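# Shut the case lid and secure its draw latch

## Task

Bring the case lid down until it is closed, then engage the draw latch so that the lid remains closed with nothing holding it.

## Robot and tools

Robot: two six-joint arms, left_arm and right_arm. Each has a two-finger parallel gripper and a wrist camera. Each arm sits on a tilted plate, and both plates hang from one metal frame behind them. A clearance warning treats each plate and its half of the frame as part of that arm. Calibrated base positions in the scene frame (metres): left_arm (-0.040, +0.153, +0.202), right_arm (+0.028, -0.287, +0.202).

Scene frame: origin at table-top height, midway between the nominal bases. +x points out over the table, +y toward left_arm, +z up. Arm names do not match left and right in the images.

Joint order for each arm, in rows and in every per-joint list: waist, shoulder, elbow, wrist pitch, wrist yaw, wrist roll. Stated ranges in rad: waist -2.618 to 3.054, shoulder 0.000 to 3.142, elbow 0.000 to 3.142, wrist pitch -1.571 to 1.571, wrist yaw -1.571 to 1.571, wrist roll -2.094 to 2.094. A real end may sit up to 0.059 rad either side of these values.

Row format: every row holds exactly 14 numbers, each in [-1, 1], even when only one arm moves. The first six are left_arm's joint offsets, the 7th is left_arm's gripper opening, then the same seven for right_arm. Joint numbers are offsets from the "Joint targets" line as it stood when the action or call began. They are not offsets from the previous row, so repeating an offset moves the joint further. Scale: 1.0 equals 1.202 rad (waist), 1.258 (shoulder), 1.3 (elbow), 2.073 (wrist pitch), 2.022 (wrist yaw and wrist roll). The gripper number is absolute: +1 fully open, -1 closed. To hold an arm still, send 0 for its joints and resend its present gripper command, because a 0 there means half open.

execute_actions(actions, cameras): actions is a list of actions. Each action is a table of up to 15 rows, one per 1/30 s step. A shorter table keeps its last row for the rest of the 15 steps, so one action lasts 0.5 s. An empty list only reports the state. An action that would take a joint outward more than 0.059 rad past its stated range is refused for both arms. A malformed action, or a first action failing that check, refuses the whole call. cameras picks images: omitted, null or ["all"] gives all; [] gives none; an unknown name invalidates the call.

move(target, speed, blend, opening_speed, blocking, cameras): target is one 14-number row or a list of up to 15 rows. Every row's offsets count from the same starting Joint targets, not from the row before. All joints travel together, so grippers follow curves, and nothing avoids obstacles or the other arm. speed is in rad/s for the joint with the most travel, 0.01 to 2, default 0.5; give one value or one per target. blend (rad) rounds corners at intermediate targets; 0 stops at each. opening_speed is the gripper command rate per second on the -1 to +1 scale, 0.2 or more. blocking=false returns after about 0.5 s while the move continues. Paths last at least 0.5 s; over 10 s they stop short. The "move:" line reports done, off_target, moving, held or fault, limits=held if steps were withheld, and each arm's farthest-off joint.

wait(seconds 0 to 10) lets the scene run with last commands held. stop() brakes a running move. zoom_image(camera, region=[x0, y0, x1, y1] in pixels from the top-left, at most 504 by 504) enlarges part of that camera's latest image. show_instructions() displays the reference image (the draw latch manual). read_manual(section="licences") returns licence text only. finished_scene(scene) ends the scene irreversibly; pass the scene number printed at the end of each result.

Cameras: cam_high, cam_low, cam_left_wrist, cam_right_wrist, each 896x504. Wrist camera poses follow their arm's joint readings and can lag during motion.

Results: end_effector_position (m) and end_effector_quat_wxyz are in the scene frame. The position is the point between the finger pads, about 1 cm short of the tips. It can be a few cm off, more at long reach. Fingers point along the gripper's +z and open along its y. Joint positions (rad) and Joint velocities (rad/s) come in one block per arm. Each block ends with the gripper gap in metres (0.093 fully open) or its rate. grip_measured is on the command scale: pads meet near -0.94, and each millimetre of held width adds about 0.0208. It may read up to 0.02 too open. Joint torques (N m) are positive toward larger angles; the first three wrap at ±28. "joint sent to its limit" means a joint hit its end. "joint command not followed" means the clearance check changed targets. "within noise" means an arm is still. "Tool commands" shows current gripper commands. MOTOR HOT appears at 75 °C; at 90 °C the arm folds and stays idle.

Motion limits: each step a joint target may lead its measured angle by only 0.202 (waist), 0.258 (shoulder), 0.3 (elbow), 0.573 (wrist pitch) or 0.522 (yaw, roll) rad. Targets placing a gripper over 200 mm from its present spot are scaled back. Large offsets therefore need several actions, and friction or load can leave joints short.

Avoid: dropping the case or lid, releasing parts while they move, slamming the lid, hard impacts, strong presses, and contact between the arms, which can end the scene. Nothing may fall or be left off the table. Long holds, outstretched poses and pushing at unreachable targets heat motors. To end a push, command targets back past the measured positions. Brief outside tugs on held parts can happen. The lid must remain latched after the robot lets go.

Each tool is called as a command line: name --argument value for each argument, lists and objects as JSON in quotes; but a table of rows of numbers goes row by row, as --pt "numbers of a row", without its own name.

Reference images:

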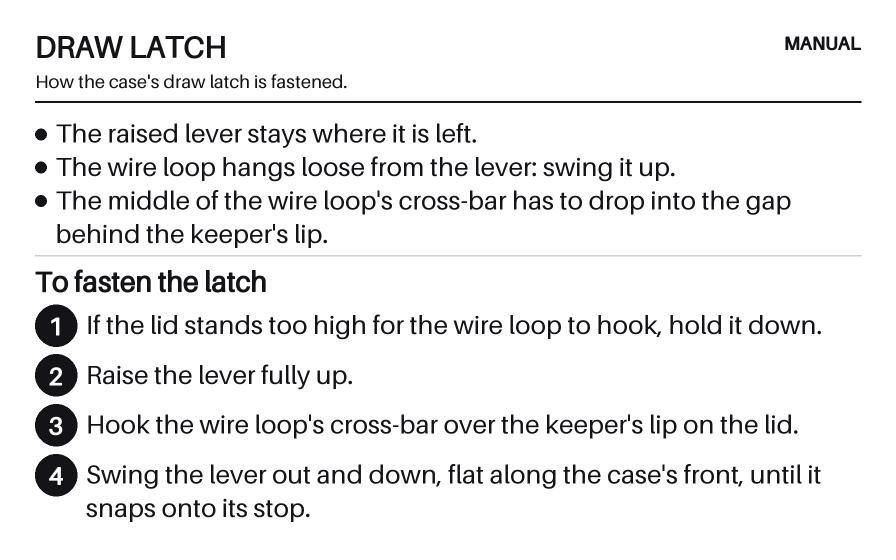

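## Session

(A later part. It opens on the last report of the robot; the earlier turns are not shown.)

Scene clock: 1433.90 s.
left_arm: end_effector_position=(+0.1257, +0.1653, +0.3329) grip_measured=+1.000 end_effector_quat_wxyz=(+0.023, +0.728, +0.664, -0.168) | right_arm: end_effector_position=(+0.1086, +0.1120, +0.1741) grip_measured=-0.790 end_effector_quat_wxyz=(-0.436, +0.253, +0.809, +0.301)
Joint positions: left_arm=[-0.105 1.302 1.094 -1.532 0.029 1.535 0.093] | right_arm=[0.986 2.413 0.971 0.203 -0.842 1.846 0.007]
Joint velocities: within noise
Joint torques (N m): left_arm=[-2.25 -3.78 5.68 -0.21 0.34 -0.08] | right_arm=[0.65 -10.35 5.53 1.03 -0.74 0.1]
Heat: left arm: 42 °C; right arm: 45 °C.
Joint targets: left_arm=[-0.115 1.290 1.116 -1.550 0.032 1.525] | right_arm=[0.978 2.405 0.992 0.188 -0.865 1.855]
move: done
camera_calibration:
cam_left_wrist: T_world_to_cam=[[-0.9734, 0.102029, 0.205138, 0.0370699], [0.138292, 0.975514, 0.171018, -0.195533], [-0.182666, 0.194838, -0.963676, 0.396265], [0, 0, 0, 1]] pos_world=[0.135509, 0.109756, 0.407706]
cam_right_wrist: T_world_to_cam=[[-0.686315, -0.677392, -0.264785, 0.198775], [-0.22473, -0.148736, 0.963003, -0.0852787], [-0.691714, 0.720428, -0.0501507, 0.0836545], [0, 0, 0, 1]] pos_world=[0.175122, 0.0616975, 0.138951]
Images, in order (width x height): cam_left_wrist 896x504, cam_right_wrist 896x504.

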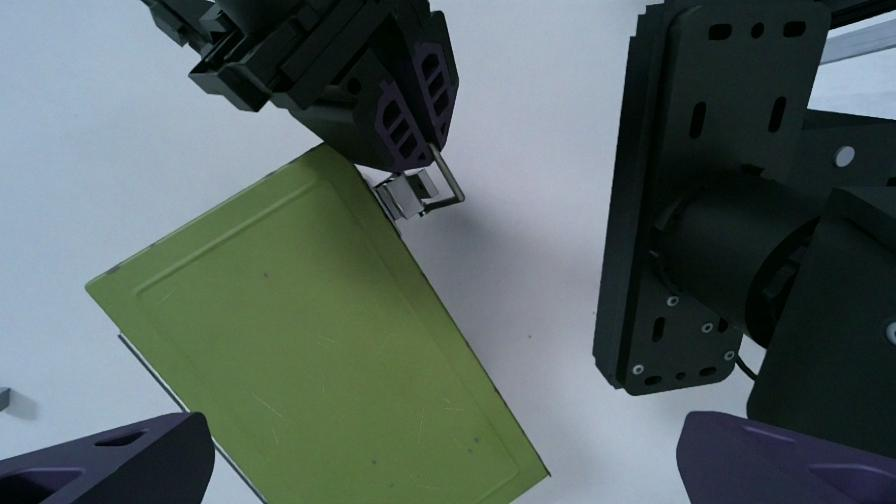

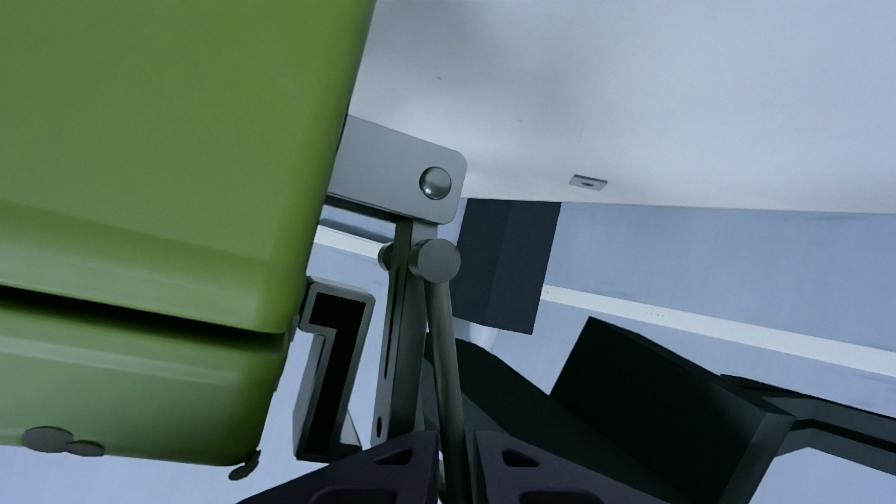

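move --target '[0,0,0,0,0,0,1,-0.0208,0.0413,0.0585,-0.0531,-0.0287,0.0247,-0.79]' --speed 0.2 --cameras '["cam_right_wrist","cam_left_wrist"]'

zoom_image --camera "cam_left_wrist" --region '[360, 70, 520, 230]'

Scene clock: 1472.83 s.
left_arm: end_effector_position=(+0.1257, +0.1653, +0.3329) grip_measured=+1.000 end_effector_quat_wxyz=(+0.023, +0.728, +0.664, -0.168) | right_arm: end_effector_position=(+0.1144, +0.1143, +0.1765) grip_measured=-0.790 end_effector_quat_wxyz=(-0.475, +0.285, +0.789, +0.266)
Joint positions: left_arm=[-0.105 1.302 1.094 -1.532 0.029 1.535 0.093] | right_arm=[0.959 2.443 1.047 0.092 -0.903 1.895 0.007]
Joint velocities: within noise
Joint torques (N m): left_arm=[-2.26 -3.81 5.68 -0.22 0.34 -0.08] | right_arm=[1.06 -8.8 5.75 0.86 -0.77 0.06]
Heat: left arm: 42 °C; right arm: 46 °C.
Joint targets: left_arm=[-0.115 1.290 1.116 -1.550 0.032 1.525] | right_arm=[0.953 2.457 1.068 0.078 -0.923 1.905]
move: done
camera_calibration:
cam_left_wrist: T_world_to_cam=[[-0.9734, 0.102029, 0.205138, 0.0370699], [0.138292, 0.975514, 0.171018, -0.195533], [-0.182666, 0.194838, -0.963676, 0.396265], [0, 0, 0, 1]] pos_world=[0.135509, 0.109756, 0.407706]
cam_right_wrist: T_world_to_cam=[[-0.715456, -0.683306, -0.145654, 0.187926], [-0.109972, -0.0957366, 0.989313, -0.109842], [-0.689948, 0.723828, -0.00664909, 0.0778551], [0, 0, 0, 1]] pos_world=[0.176089, 0.0615415, 0.136558]
Images, in order (width x height): cam_left_wrist 896x504, cam_right_wrist 896x504.

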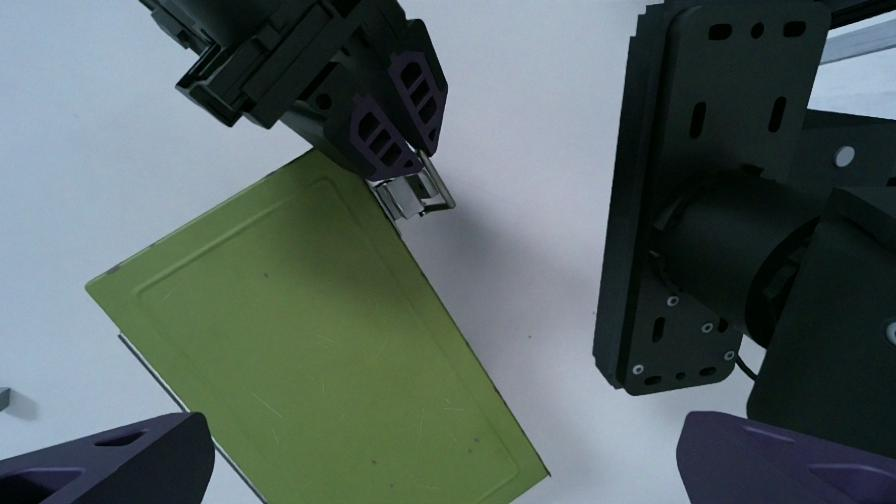

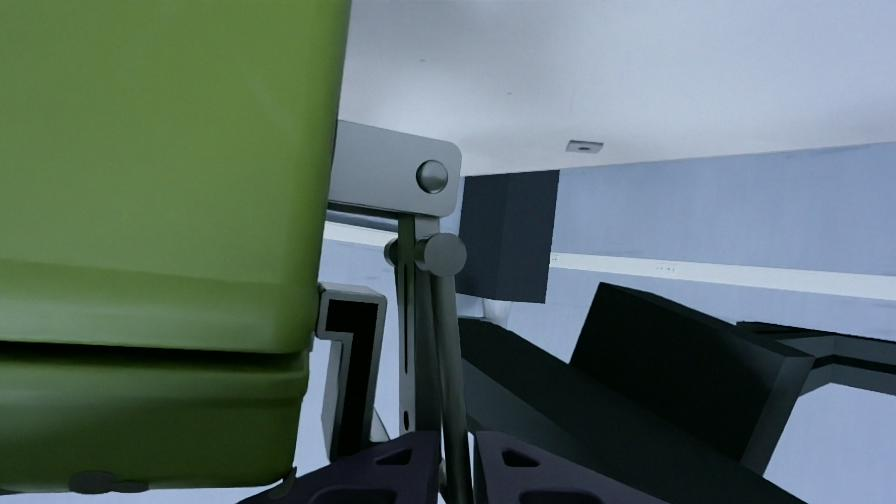

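Scaled by 3.150 from the camera's 896x504 image, which has a finer 1280x720 frame.

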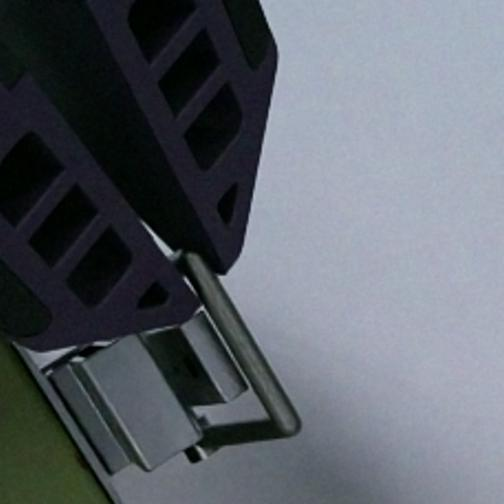

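move --target '[0,0,0,0,0,0,1,-0.0141,0.0334,0.0769,-0.0699,-0.0153,0.0247,-0.79]' --speed 0.2 --cameras '["cam_right_wrist","cam_left_wrist"]'

zoom_image --camera "cam_left_wrist" --region '[360, 70, 520, 230]'

Scene clock: 1486.73 s.
left_arm: end_effector_position=(+0.1257, +0.1653, +0.3329) grip_measured=+1.000 end_effector_quat_wxyz=(+0.023, +0.728, +0.664, -0.168) | right_arm: end_effector_position=(+0.1178, +0.1163, +0.1768) grip_measured=-0.790 end_effector_quat_wxyz=(-0.508, +0.322, +0.770, +0.213)
Joint positions: left_arm=[-0.105 1.302 1.094 -1.532 0.029 1.535 0.093] | right_arm=[0.942 2.483 1.143 -0.064 -0.945 1.945 0.007]
Joint velocities: within noise
Joint torques (N m): left_arm=[-2.22 -3.78 5.71 -0.21 0.34 -0.08] | right_arm=[1.17 -8.96 6.01 0.78 -0.71 0.08]
Heat: left arm: 42 °C; right arm: 44 °C.
Joint targets: left_arm=[-0.115 1.290 1.116 -1.550 0.032 1.525] | right_arm=[0.936 2.498 1.167 -0.066 -0.954 1.955]
move: done
camera_calibration:
cam_left_wrist: T_world_to_cam=[[-0.9734, 0.102029, 0.205138, 0.0370699], [0.138292, 0.975514, 0.171018, -0.195533], [-0.182666, 0.194838, -0.963676, 0.396265], [0, 0, 0, 1]] pos_world=[0.135509, 0.109756, 0.407706]
cam_right_wrist: T_world_to_cam=[[-0.724954, -0.68879, 0.00333204, 0.16722], [0.0103648, -0.00607183, 0.999928, -0.136051], [-0.68872, 0.724936, 0.011541, 0.0752988], [0, 0, 0, 1]] pos_world=[0.174496, 0.0597664, 0.134615]
Images, in order (width x height): cam_left_wrist 896x504, cam_right_wrist 896x504.

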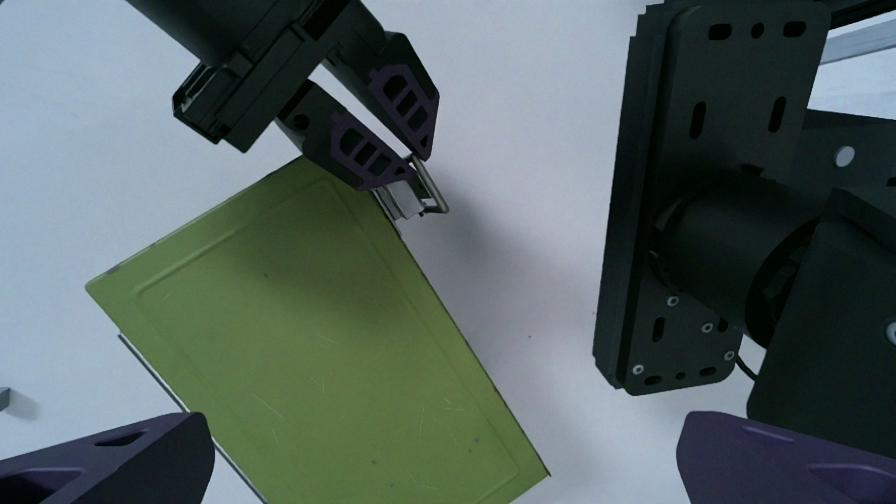

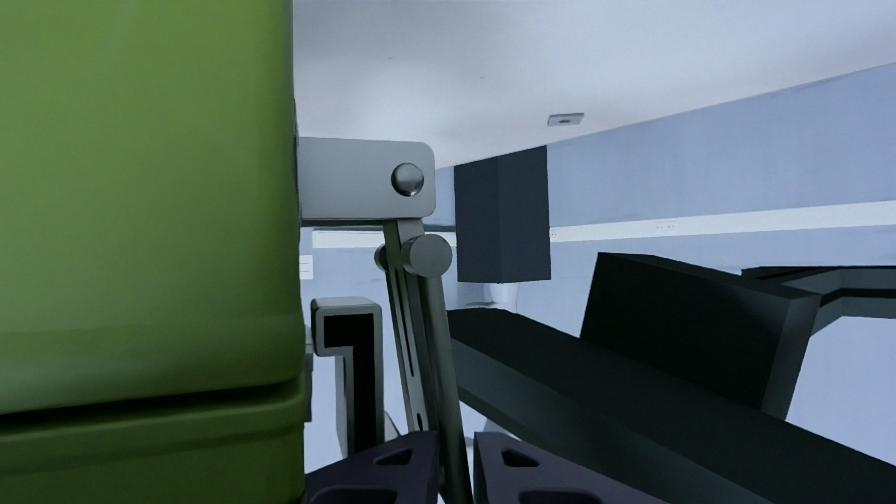

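Scaled by 3.150 from the camera's 896x504 image, which has a finer 1280x720 frame.

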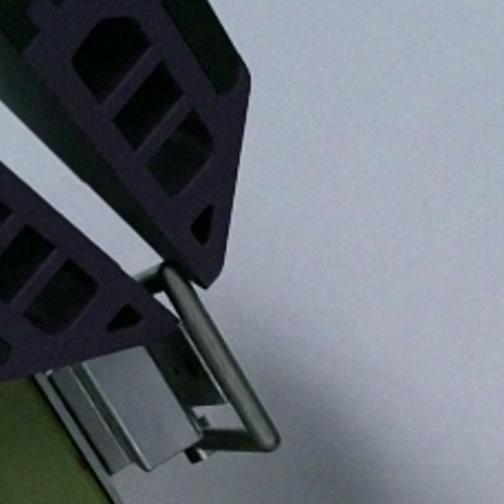

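move --target '[0,0,0,0,0,0,1,-0.0083,0.0095,0.0254,-0.0164,-0.0015,0.0321,-0.79]' --speed 0.2 --cameras '["cam_right_wrist","cam_left_wrist"]'

zoom_image --camera "cam_left_wrist" --region '[360, 70, 520, 230]'

Scene clock: 1504.40 s.
left_arm: end_effector_position=(+0.1257, +0.1653, +0.3329) grip_measured=+1.000 end_effector_quat_wxyz=(+0.023, +0.728, +0.664, -0.168) | right_arm: end_effector_position=(+0.1184, +0.1164, +0.1769) grip_measured=-0.790 end_effector_quat_wxyz=(-0.523, +0.350, +0.755, +0.185)
Joint positions: left_arm=[-0.105 1.302 1.094 -1.532 0.029 1.535 0.093] | right_arm=[0.937 2.496 1.172 -0.11 -0.96 2.003 0.007]
Joint velocities: within noise
Joint torques (N m): left_arm=[-2.25 -3.79 5.72 -0.21 0.34 -0.09] | right_arm=[0.72 -9.22 6.45 0.84 -0.65 0.17]
Heat: left arm: 42 °C; right arm: 43 °C.
Joint targets: left_arm=[-0.115 1.290 1.116 -1.550 0.032 1.525] | right_arm=[0.926 2.511 1.200 -0.101 -0.957 2.019]
move: done
camera_calibration:
cam_left_wrist: T_world_to_cam=[[-0.9734, 0.102029, 0.205138, 0.0370699], [0.138292, 0.975514, 0.171018, -0.195533], [-0.182666, 0.194838, -0.963676, 0.396265], [0, 0, 0, 1]] pos_world=[0.135509, 0.109756, 0.407706]
cam_right_wrist: T_world_to_cam=[[-0.73341, -0.67371, 0.0906922, 0.151561], [0.0777492, 0.0494049, 0.995748, -0.149834], [-0.675326, 0.737342, 0.0161464, 0.0717848], [0, 0, 0, 1]] pos_world=[0.171284, 0.0565808, 0.134293]
Images, in order (width x height): cam_left_wrist 896x504, cam_right_wrist 896x504.

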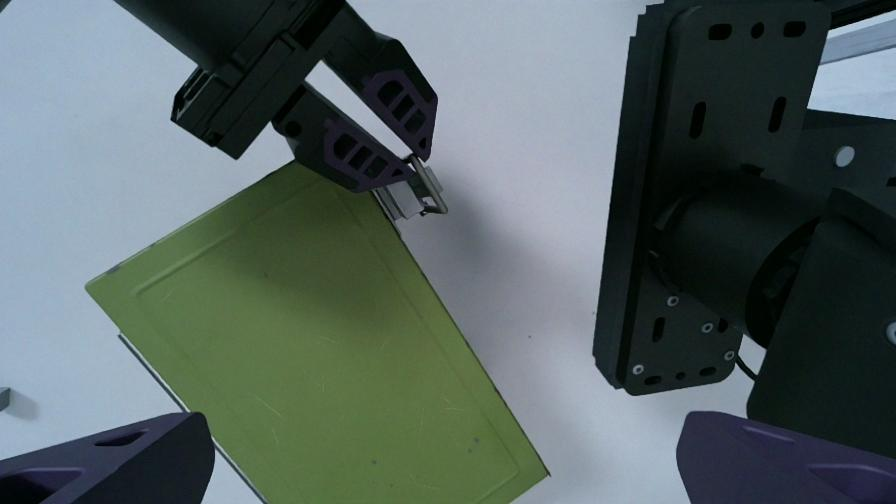

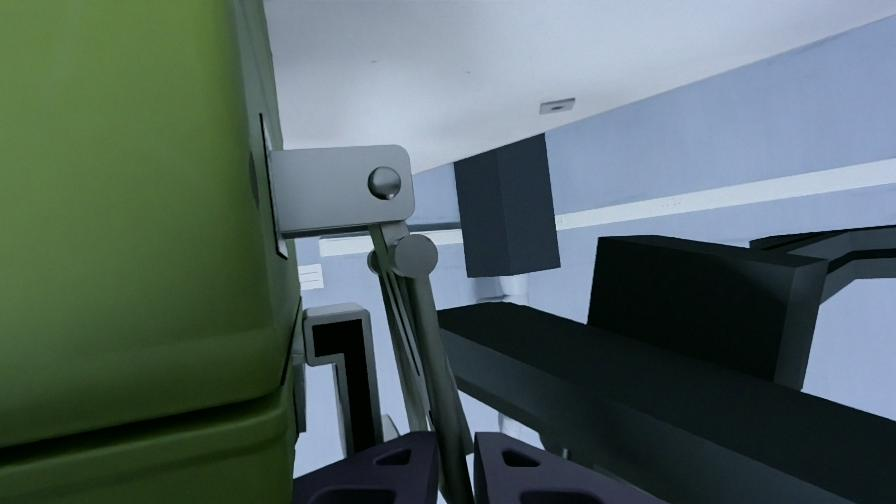

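Scaled by 3.150 from the camera's 896x504 image, which has a finer 1280x720 frame.

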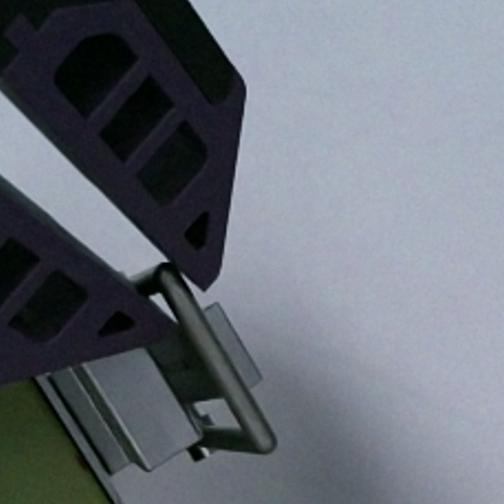

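zoom_image --camera "cam_right_wrist" --region '[260, 260, 560, 504]'

zoom_image --camera "cam_left_wrist" --region '[370, 130, 470, 240]'

Scaled by 1.680 from the camera's 896x504 image, which has a finer 1280x720 frame.

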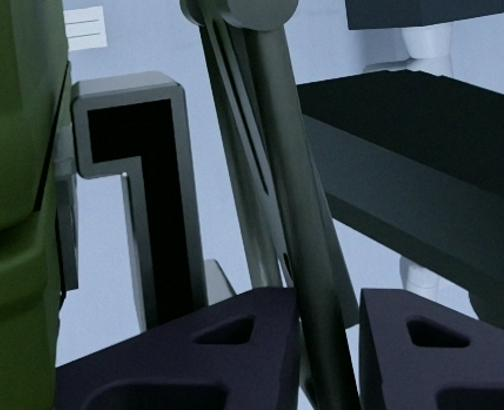

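Scaled by 4.582 from the camera's 896x504 image, which has a finer 1280x720 frame.

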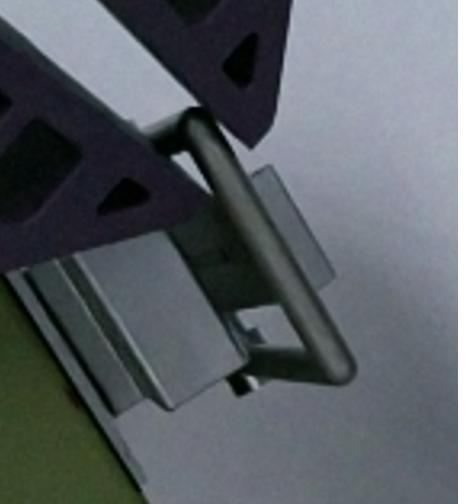

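move --target '[0,0,0,0,0,0,1,0.0216,-0.0564,-0.0538,0.0198,0.0158,0,-0.79]' --speed 0.15 --cameras '["cam_right_wrist","cam_left_wrist"]'

zoom_image --camera "cam_left_wrist" --region '[370, 130, 470, 240]'

zoom_image --camera "cam_right_wrist" --region '[260, 260, 560, 504]'

Scene clock: 1571.83 s.
left_arm: end_effector_position=(+0.1257, +0.1653, +0.3329) grip_measured=+1.000 end_effector_quat_wxyz=(+0.023, +0.728, +0.664, -0.168) | right_arm: end_effector_position=(+0.1179, +0.1159, +0.1769) grip_measured=-0.790 end_effector_quat_wxyz=(-0.512, +0.347, +0.761, +0.196)
Joint positions: left_arm=[-0.105 1.302 1.094 -1.532 0.029 1.535 0.093] | right_arm=[0.944 2.478 1.141 -0.066 -0.937 2.008 0.007]
Joint velocities: within noise
Joint torques (N m): left_arm=[-2.25 -3.79 5.71 -0.22 0.33 -0.08] | right_arm=[2.45 -13.94 3.18 0.91 -0.47 0.1]
Heat: left arm: 42 °C; right arm: 43 °C.
Joint targets: left_arm=[-0.115 1.290 1.116 -1.550 0.032 1.525] | right_arm=[0.952 2.440 1.131 -0.060 -0.925 2.019]
move: off_target (right_arm); right_arm: the shoulder is farthest, 0.038 rad from its target
camera_calibration:
cam_left_wrist: T_world_to_cam=[[-0.9734, 0.102029, 0.205138, 0.0370699], [0.138292, 0.975514, 0.171018, -0.195533], [-0.182666, 0.194838, -0.963676, 0.396265], [0, 0, 0, 1]] pos_world=[0.135509, 0.109756, 0.407706]
cam_right_wrist: T_world_to_cam=[[-0.741693, -0.668078, 0.0596933, 0.156611], [0.045787, 0.0383591, 0.998214, -0.145128], [-0.669175, 0.743102, 0.00213857, 0.0728492], [0, 0, 0, 1]] pos_world=[0.171551, 0.0560609, 0.135364]
Images, in order (width x height): cam_left_wrist 896x504, cam_right_wrist 896x504.

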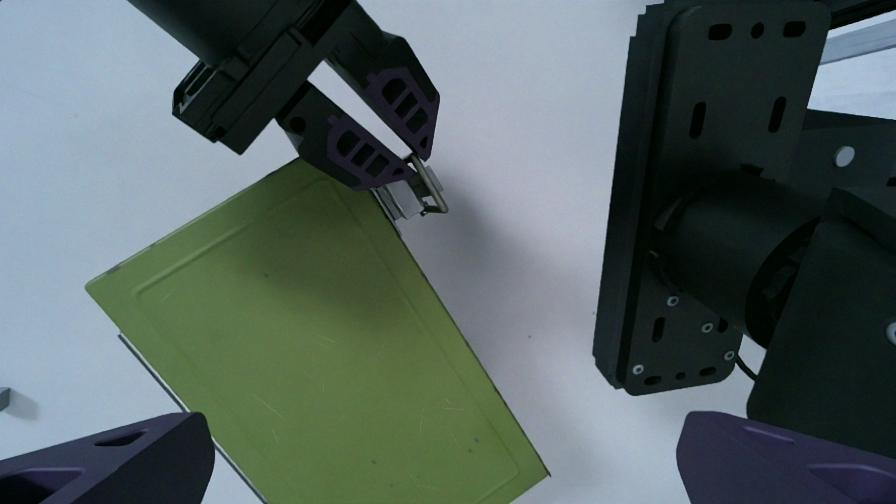

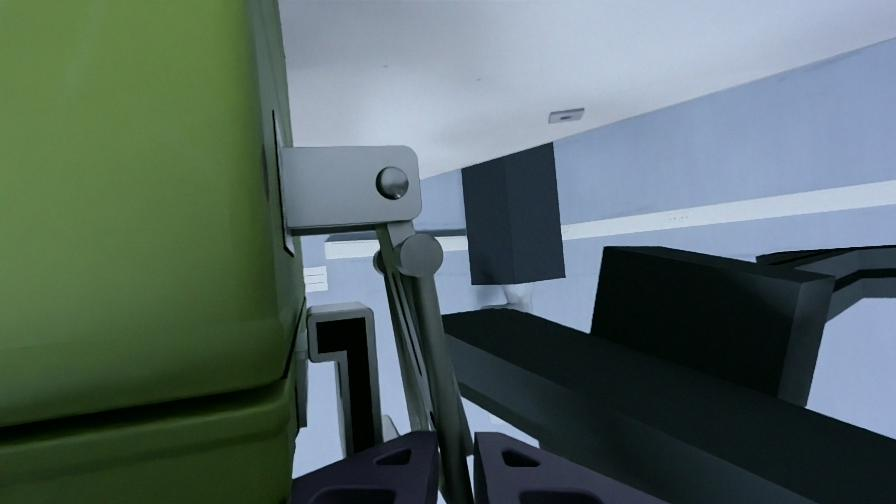

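Scaled by 4.582 from the camera's 896x504 image, which has a finer 1280x720 frame.

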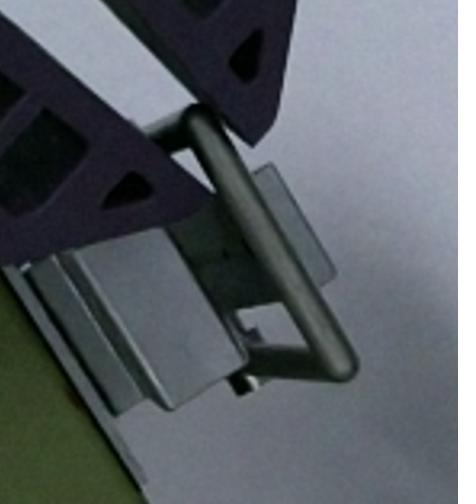

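Scaled by 1.680 from the camera's 896x504 image, which has a finer 1280x720 frame.

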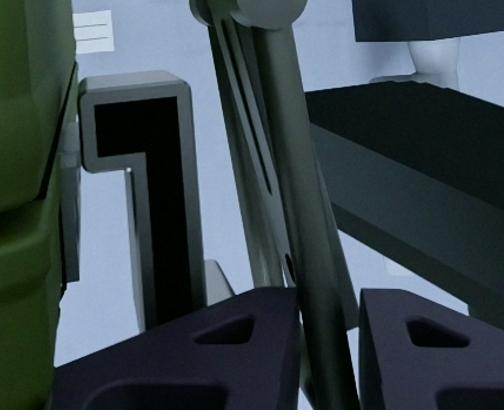

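move --target '[0,0,0,0,0,0,1,0,-0.0199,0,0,0,0,-0.79]' --speed 0.1 --cameras '["cam_right_wrist","cam_left_wrist"]'

zoom_image --camera "cam_left_wrist" --region '[370, 130, 470, 240]'

zoom_image --camera "cam_right_wrist" --region '[260, 260, 560, 504]'

Scene clock: 1597.93 s.
left_arm: end_effector_position=(+0.1257, +0.1653, +0.3329) grip_measured=+1.000 end_effector_quat_wxyz=(+0.023, +0.728, +0.664, -0.168) | right_arm: end_effector_position=(+0.1217, +0.1176, +0.1857) grip_measured=-0.790 end_effector_quat_wxyz=(-0.507, +0.345, +0.762, +0.207)
Joint positions: left_arm=[-0.105 1.302 1.094 -1.532 0.029 1.535 0.093] | right_arm=[0.944 2.451 1.137 -0.065 -0.931 2.011 0.007]
Joint velocities: within noise
Joint torques (N m): left_arm=[-2.21 -3.77 5.68 -0.22 0.34 -0.08] | right_arm=[2.32 -13.52 3.73 0.94 -0.57 0.04]
Heat: left arm: 42 °C; right arm: 46 °C.
Joint targets: left_arm=[-0.115 1.290 1.116 -1.550 0.032 1.525] | right_arm=[0.952 2.414 1.131 -0.059 -0.925 2.019]
move: off_target (right_arm); right_arm: the shoulder is farthest, 0.036 rad from its target
camera_calibration:
cam_left_wrist: T_world_to_cam=[[-0.9734, 0.102029, 0.205138, 0.0370699], [0.138292, 0.975514, 0.171018, -0.195533], [-0.182666, 0.194838, -0.963676, 0.396265], [0, 0, 0, 1]] pos_world=[0.135509, 0.109756, 0.407706]
cam_right_wrist: T_world_to_cam=[[-0.747658, -0.663006, 0.0378177, 0.164234], [0.0299462, 0.0232291, 0.999282, -0.150682], [-0.663408, 0.748254, 0.00248709, 0.0727638], [0, 0, 0, 1]] pos_world=[0.175575, 0.0579426, 0.144182]
Images, in order (width x height): cam_left_wrist 896x504, cam_right_wrist 896x504.

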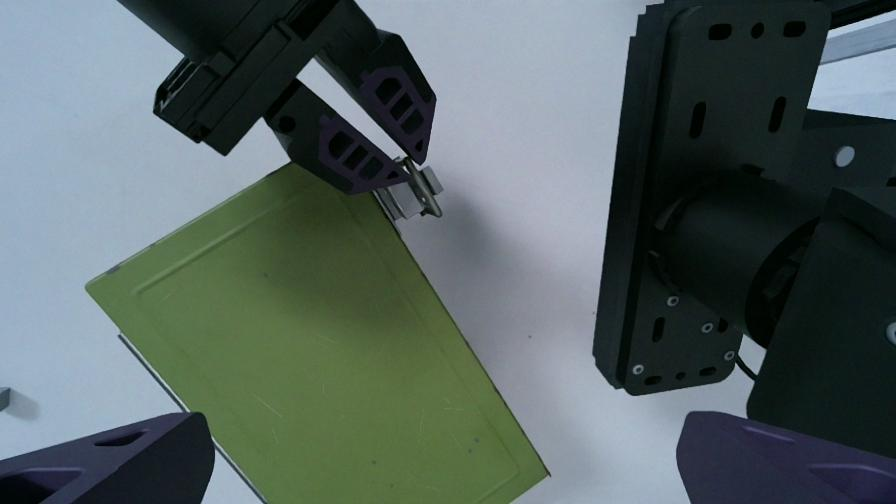

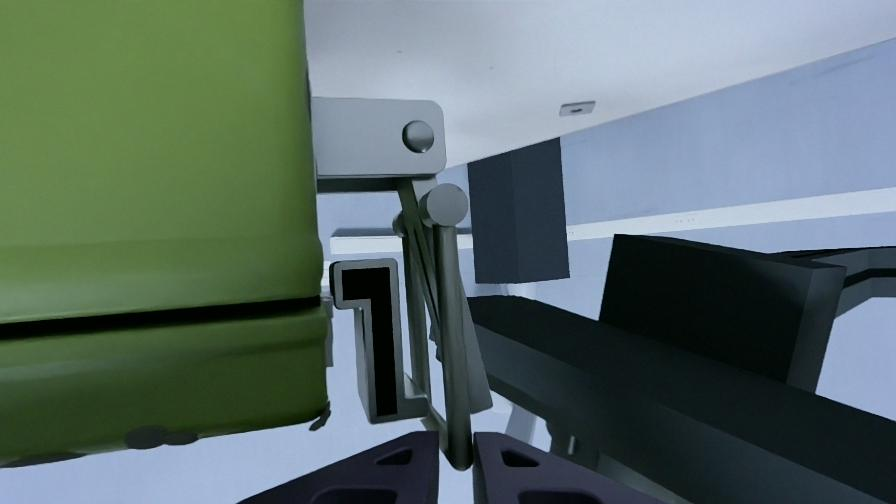

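Scaled by 4.582 from the camera's 896x504 image, which has a finer 1280x720 frame.

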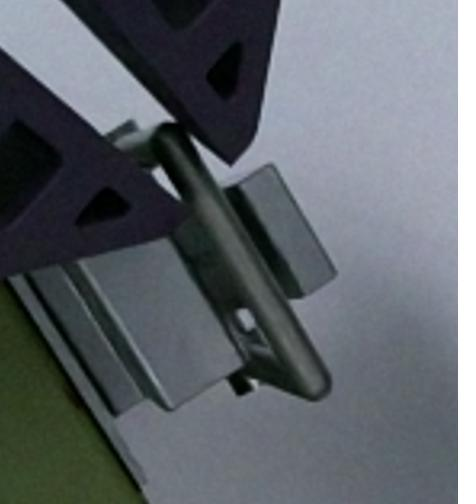

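Scaled by 1.680 from the camera's 896x504 image, which has a finer 1280x720 frame.

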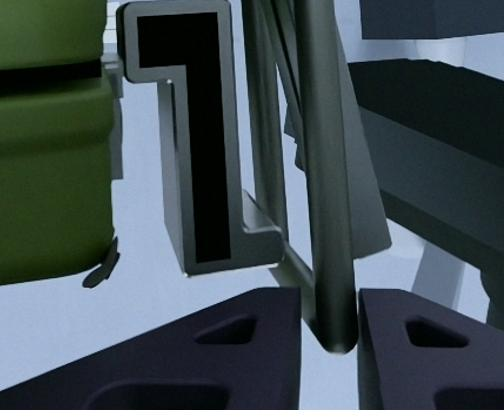

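move --target '[0,0,0,0,0,0,1,-0.0258,0.0548,0.0592,-0.0376,-0.0124,0.0203,-0.79]' --speed 0.1 --cameras '["cam_right_wrist","cam_left_wrist"]'

zoom_image --camera "cam_left_wrist" --region '[370, 130, 470, 240]'

zoom_image --camera "cam_right_wrist" --region '[260, 260, 560, 504]'

Scene clock: 1622.33 s.
left_arm: end_effector_position=(+0.1257, +0.1653, +0.3329) grip_measured=+1.000 end_effector_quat_wxyz=(+0.023, +0.728, +0.664, -0.168) | right_arm: end_effector_position=(+0.1300, +0.1206, +0.1859) grip_measured=-0.790 end_effector_quat_wxyz=(-0.515, +0.370, +0.750, +0.187)
Joint positions: left_arm=[-0.105 1.302 1.094 -1.532 0.029 1.535 0.093] | right_arm=[0.929 2.469 1.186 -0.123 -0.937 2.051 0.007]
Joint velocities: left_arm=[within noise] | right_arm=[0.002 -0.002 0.007 -0.066 -0.037 -0.154 0]
Joint torques (N m): left_arm=[-2.25 -3.79 5.7 -0.21 0.33 -0.08] | right_arm=[1.16 -9.17 6.16 0.68 -0.75 0.06]
Heat: left arm: 42 °C; right arm: 49 °C.
Joint targets: left_arm=[-0.115 1.290 1.116 -1.550 0.032 1.525] | right_arm=[0.921 2.483 1.208 -0.137 -0.950 2.060]
move: done
camera_calibration:
cam_left_wrist: T_world_to_cam=[[-0.9734, 0.102029, 0.205138, 0.0370699], [0.138292, 0.975514, 0.171018, -0.195533], [-0.182666, 0.194838, -0.963676, 0.396265], [0, 0, 0, 1]] pos_world=[0.135509, 0.109756, 0.407706]
cam_right_wrist: T_world_to_cam=[[-0.759826, -0.64157, 0.10513, 0.158876], [0.080643, 0.0674484, 0.994458, -0.162188], [-0.645105, 0.764094, 0.000489049, 0.0721554], [0, 0, 0, 1]] pos_world=[0.180345, 0.0577356, 0.144551]
Images, in order (width x height): cam_left_wrist 896x504, cam_right_wrist 896x504.

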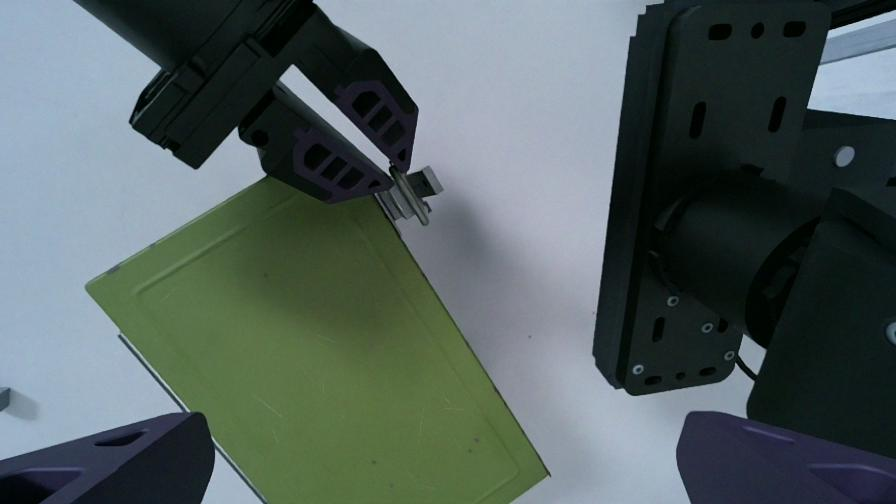

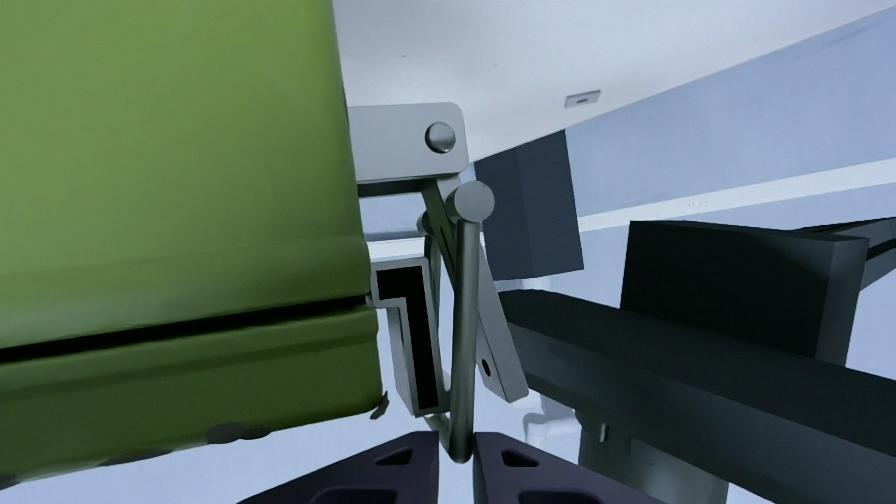

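Scaled by 4.582 from the camera's 896x504 image, which has a finer 1280x720 frame.

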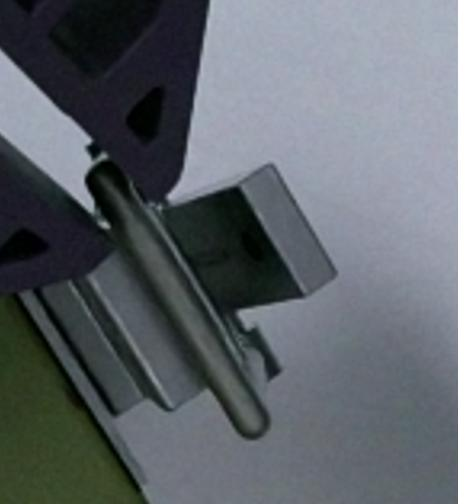

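Scaled by 1.680 from the camera's 896x504 image, which has a finer 1280x720 frame.

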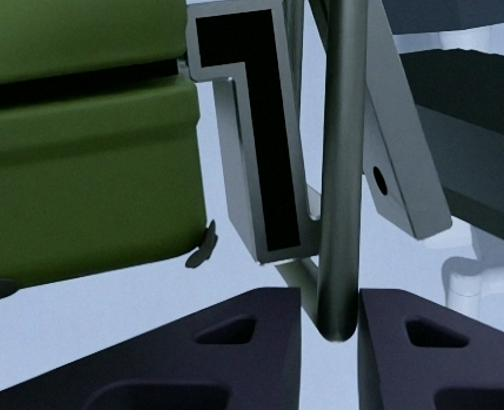

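move --target '[0,0,0,0,0,0,1,-0.0100,0.0175,0.0369,-0.0207,-0.0010,0.0124,-0.79]' --speed 0.1 --cameras '["cam_right_wrist","cam_left_wrist"]'

zoom_image --camera "cam_left_wrist" --region '[370, 130, 470, 240]'

zoom_image --camera "cam_right_wrist" --region '[260, 260, 560, 504]'

Scene clock: 1638.40 s.
left_arm: end_effector_position=(+0.1257, +0.1653, +0.3329) grip_measured=+1.000 end_effector_quat_wxyz=(+0.023, +0.728, +0.664, -0.168) | right_arm: end_effector_position=(+0.1381, +0.1250, +0.1857) grip_measured=-0.790 end_effector_quat_wxyz=(-0.520, +0.387, +0.741, +0.175)
Joint positions: left_arm=[-0.105 1.302 1.094 -1.532 0.029 1.535 0.093] | right_arm=[0.917 2.49 1.234 -0.165 -0.939 2.077 0.007]
Joint velocities: within noise
Joint torques (N m): left_arm=[-2.22 -3.79 5.72 -0.23 0.34 -0.08] | right_arm=[1.09 -9.37 6.11 0.66 -0.78 0.12]
Heat: left arm: 42 °C; right arm: 49 °C.
Joint targets: left_arm=[-0.115 1.290 1.116 -1.550 0.032 1.525] | right_arm=[0.909 2.506 1.256 -0.180 -0.952 2.085]
move: done
camera_calibration:
cam_left_wrist: T_world_to_cam=[[-0.9734, 0.102029, 0.205138, 0.0370699], [0.138292, 0.975514, 0.171018, -0.195533], [-0.182666, 0.194838, -0.963676, 0.396265], [0, 0, 0, 1]] pos_world=[0.135509, 0.109756, 0.407706]
cam_right_wrist: T_world_to_cam=[[-0.767328, -0.624599, 0.145203, 0.159375], [0.111153, 0.0934562, 0.989399, -0.169451], [-0.631548, 0.775333, -0.00228563, 0.0712452], [0, 0, 0, 1]] pos_world=[0.186122, 0.0601428, 0.144676]
Images, in order (width x height): cam_left_wrist 896x504, cam_right_wrist 896x504.

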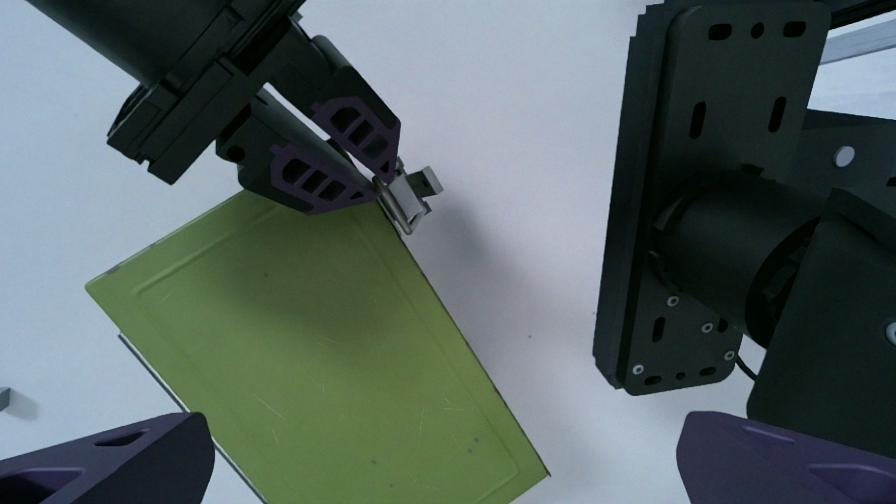

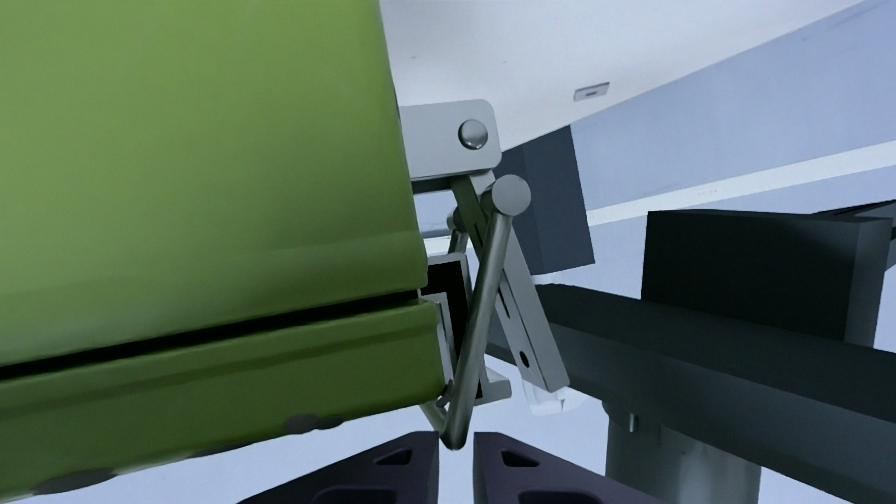

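Scaled by 4.582 from the camera's 896x504 image, which has a finer 1280x720 frame.

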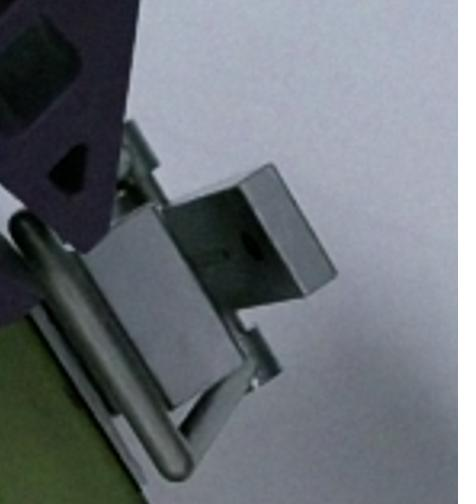

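Scaled by 1.680 from the camera's 896x504 image, which has a finer 1280x720 frame.

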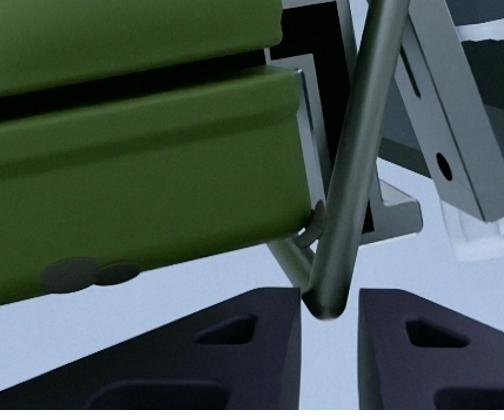

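move --pt "0 0 0 0 0 0 1 0 -0.0300 0 0 0 0 -0.79" --pt "0 0 0 0 0 0 1 -0.0532 -0.0700 0.0046 -0.0748 -0.0015 0 -0.79" --speed 0.15 --cameras '["cam_right_wrist","cam_left_wrist"]'

zoom_image --camera "cam_left_wrist" --region '[370, 130, 470, 240]'

zoom_image --camera "cam_right_wrist" --region '[300, 160, 600, 504]'

Scene clock: 1672.13 s.
left_arm: end_effector_position=(+0.1257, +0.1653, +0.3329) grip_measured=+1.000 end_effector_quat_wxyz=(+0.023, +0.728, +0.664, -0.168) | right_arm: end_effector_position=(+0.1531, +0.1019, +0.1906) grip_measured=-0.790 end_effector_quat_wxyz=(-0.529, +0.432, +0.718, +0.135)
Joint positions: left_arm=[-0.105 1.302 1.094 -1.532 0.029 1.535 0.093] | right_arm=[0.852 2.456 1.241 -0.32 -0.942 2.078 0.007]
Joint velocities: within noise
Joint torques (N m): left_arm=[-2.26 -3.78 5.71 -0.21 0.34 -0.09] | right_arm=[1.32 -14.06 6.05 0.41 -0.76 0.11]
Heat: left arm: 42 °C; right arm: 46 °C.
Joint targets: left_arm=[-0.115 1.290 1.116 -1.550 0.032 1.525] | right_arm=[0.845 2.417 1.262 -0.336 -0.955 2.086]
move: off_target (right_arm); right_arm: the shoulder is farthest, 0.038 rad from its target
camera_calibration:
cam_left_wrist: T_world_to_cam=[[-0.9734, 0.102029, 0.205138, 0.0370699], [0.138292, 0.975514, 0.171018, -0.195533], [-0.182666, 0.194838, -0.963676, 0.396265], [0, 0, 0, 1]] pos_world=[0.135509, 0.109756, 0.407706]
cam_right_wrist: T_world_to_cam=[[-0.773741, -0.574461, 0.267057, 0.128392], [0.200428, 0.177919, 0.963418, -0.191126], [-0.600961, 0.798961, -0.0225256, 0.0954222], [0, 0, 0, 1]] pos_world=[0.194994, 0.0315228, 0.151996]
Images, in order (width x height): cam_left_wrist 896x504, cam_right_wrist 896x504.

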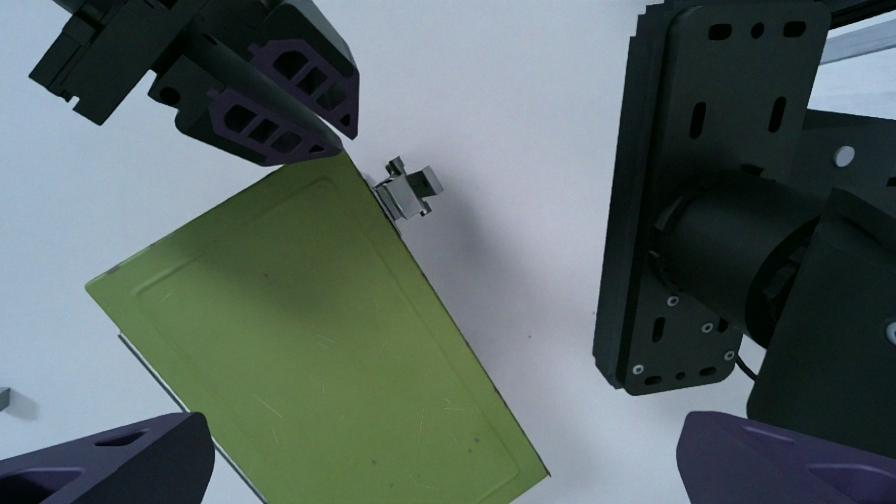

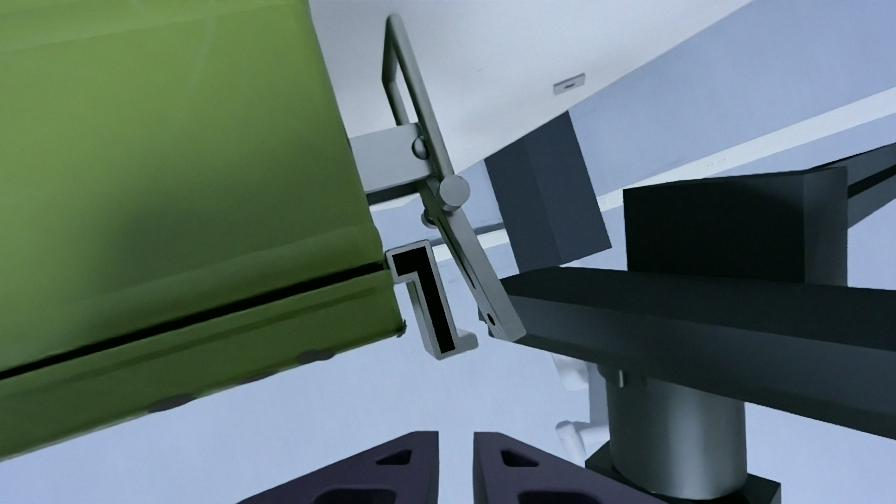

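Scaled by 4.582 from the camera's 896x504 image, which has a finer 1280x720 frame.

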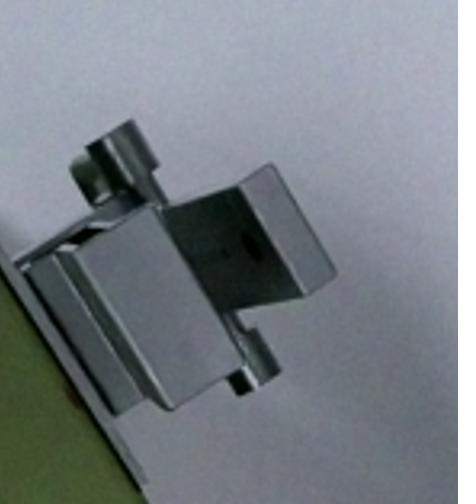

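Scaled by 1.465 from the camera's 896x504 image, which has a finer 1280x720 frame.

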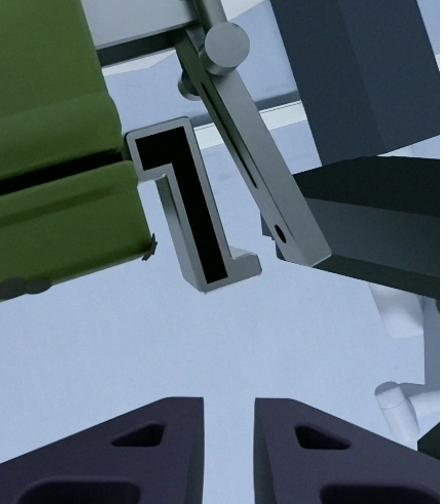

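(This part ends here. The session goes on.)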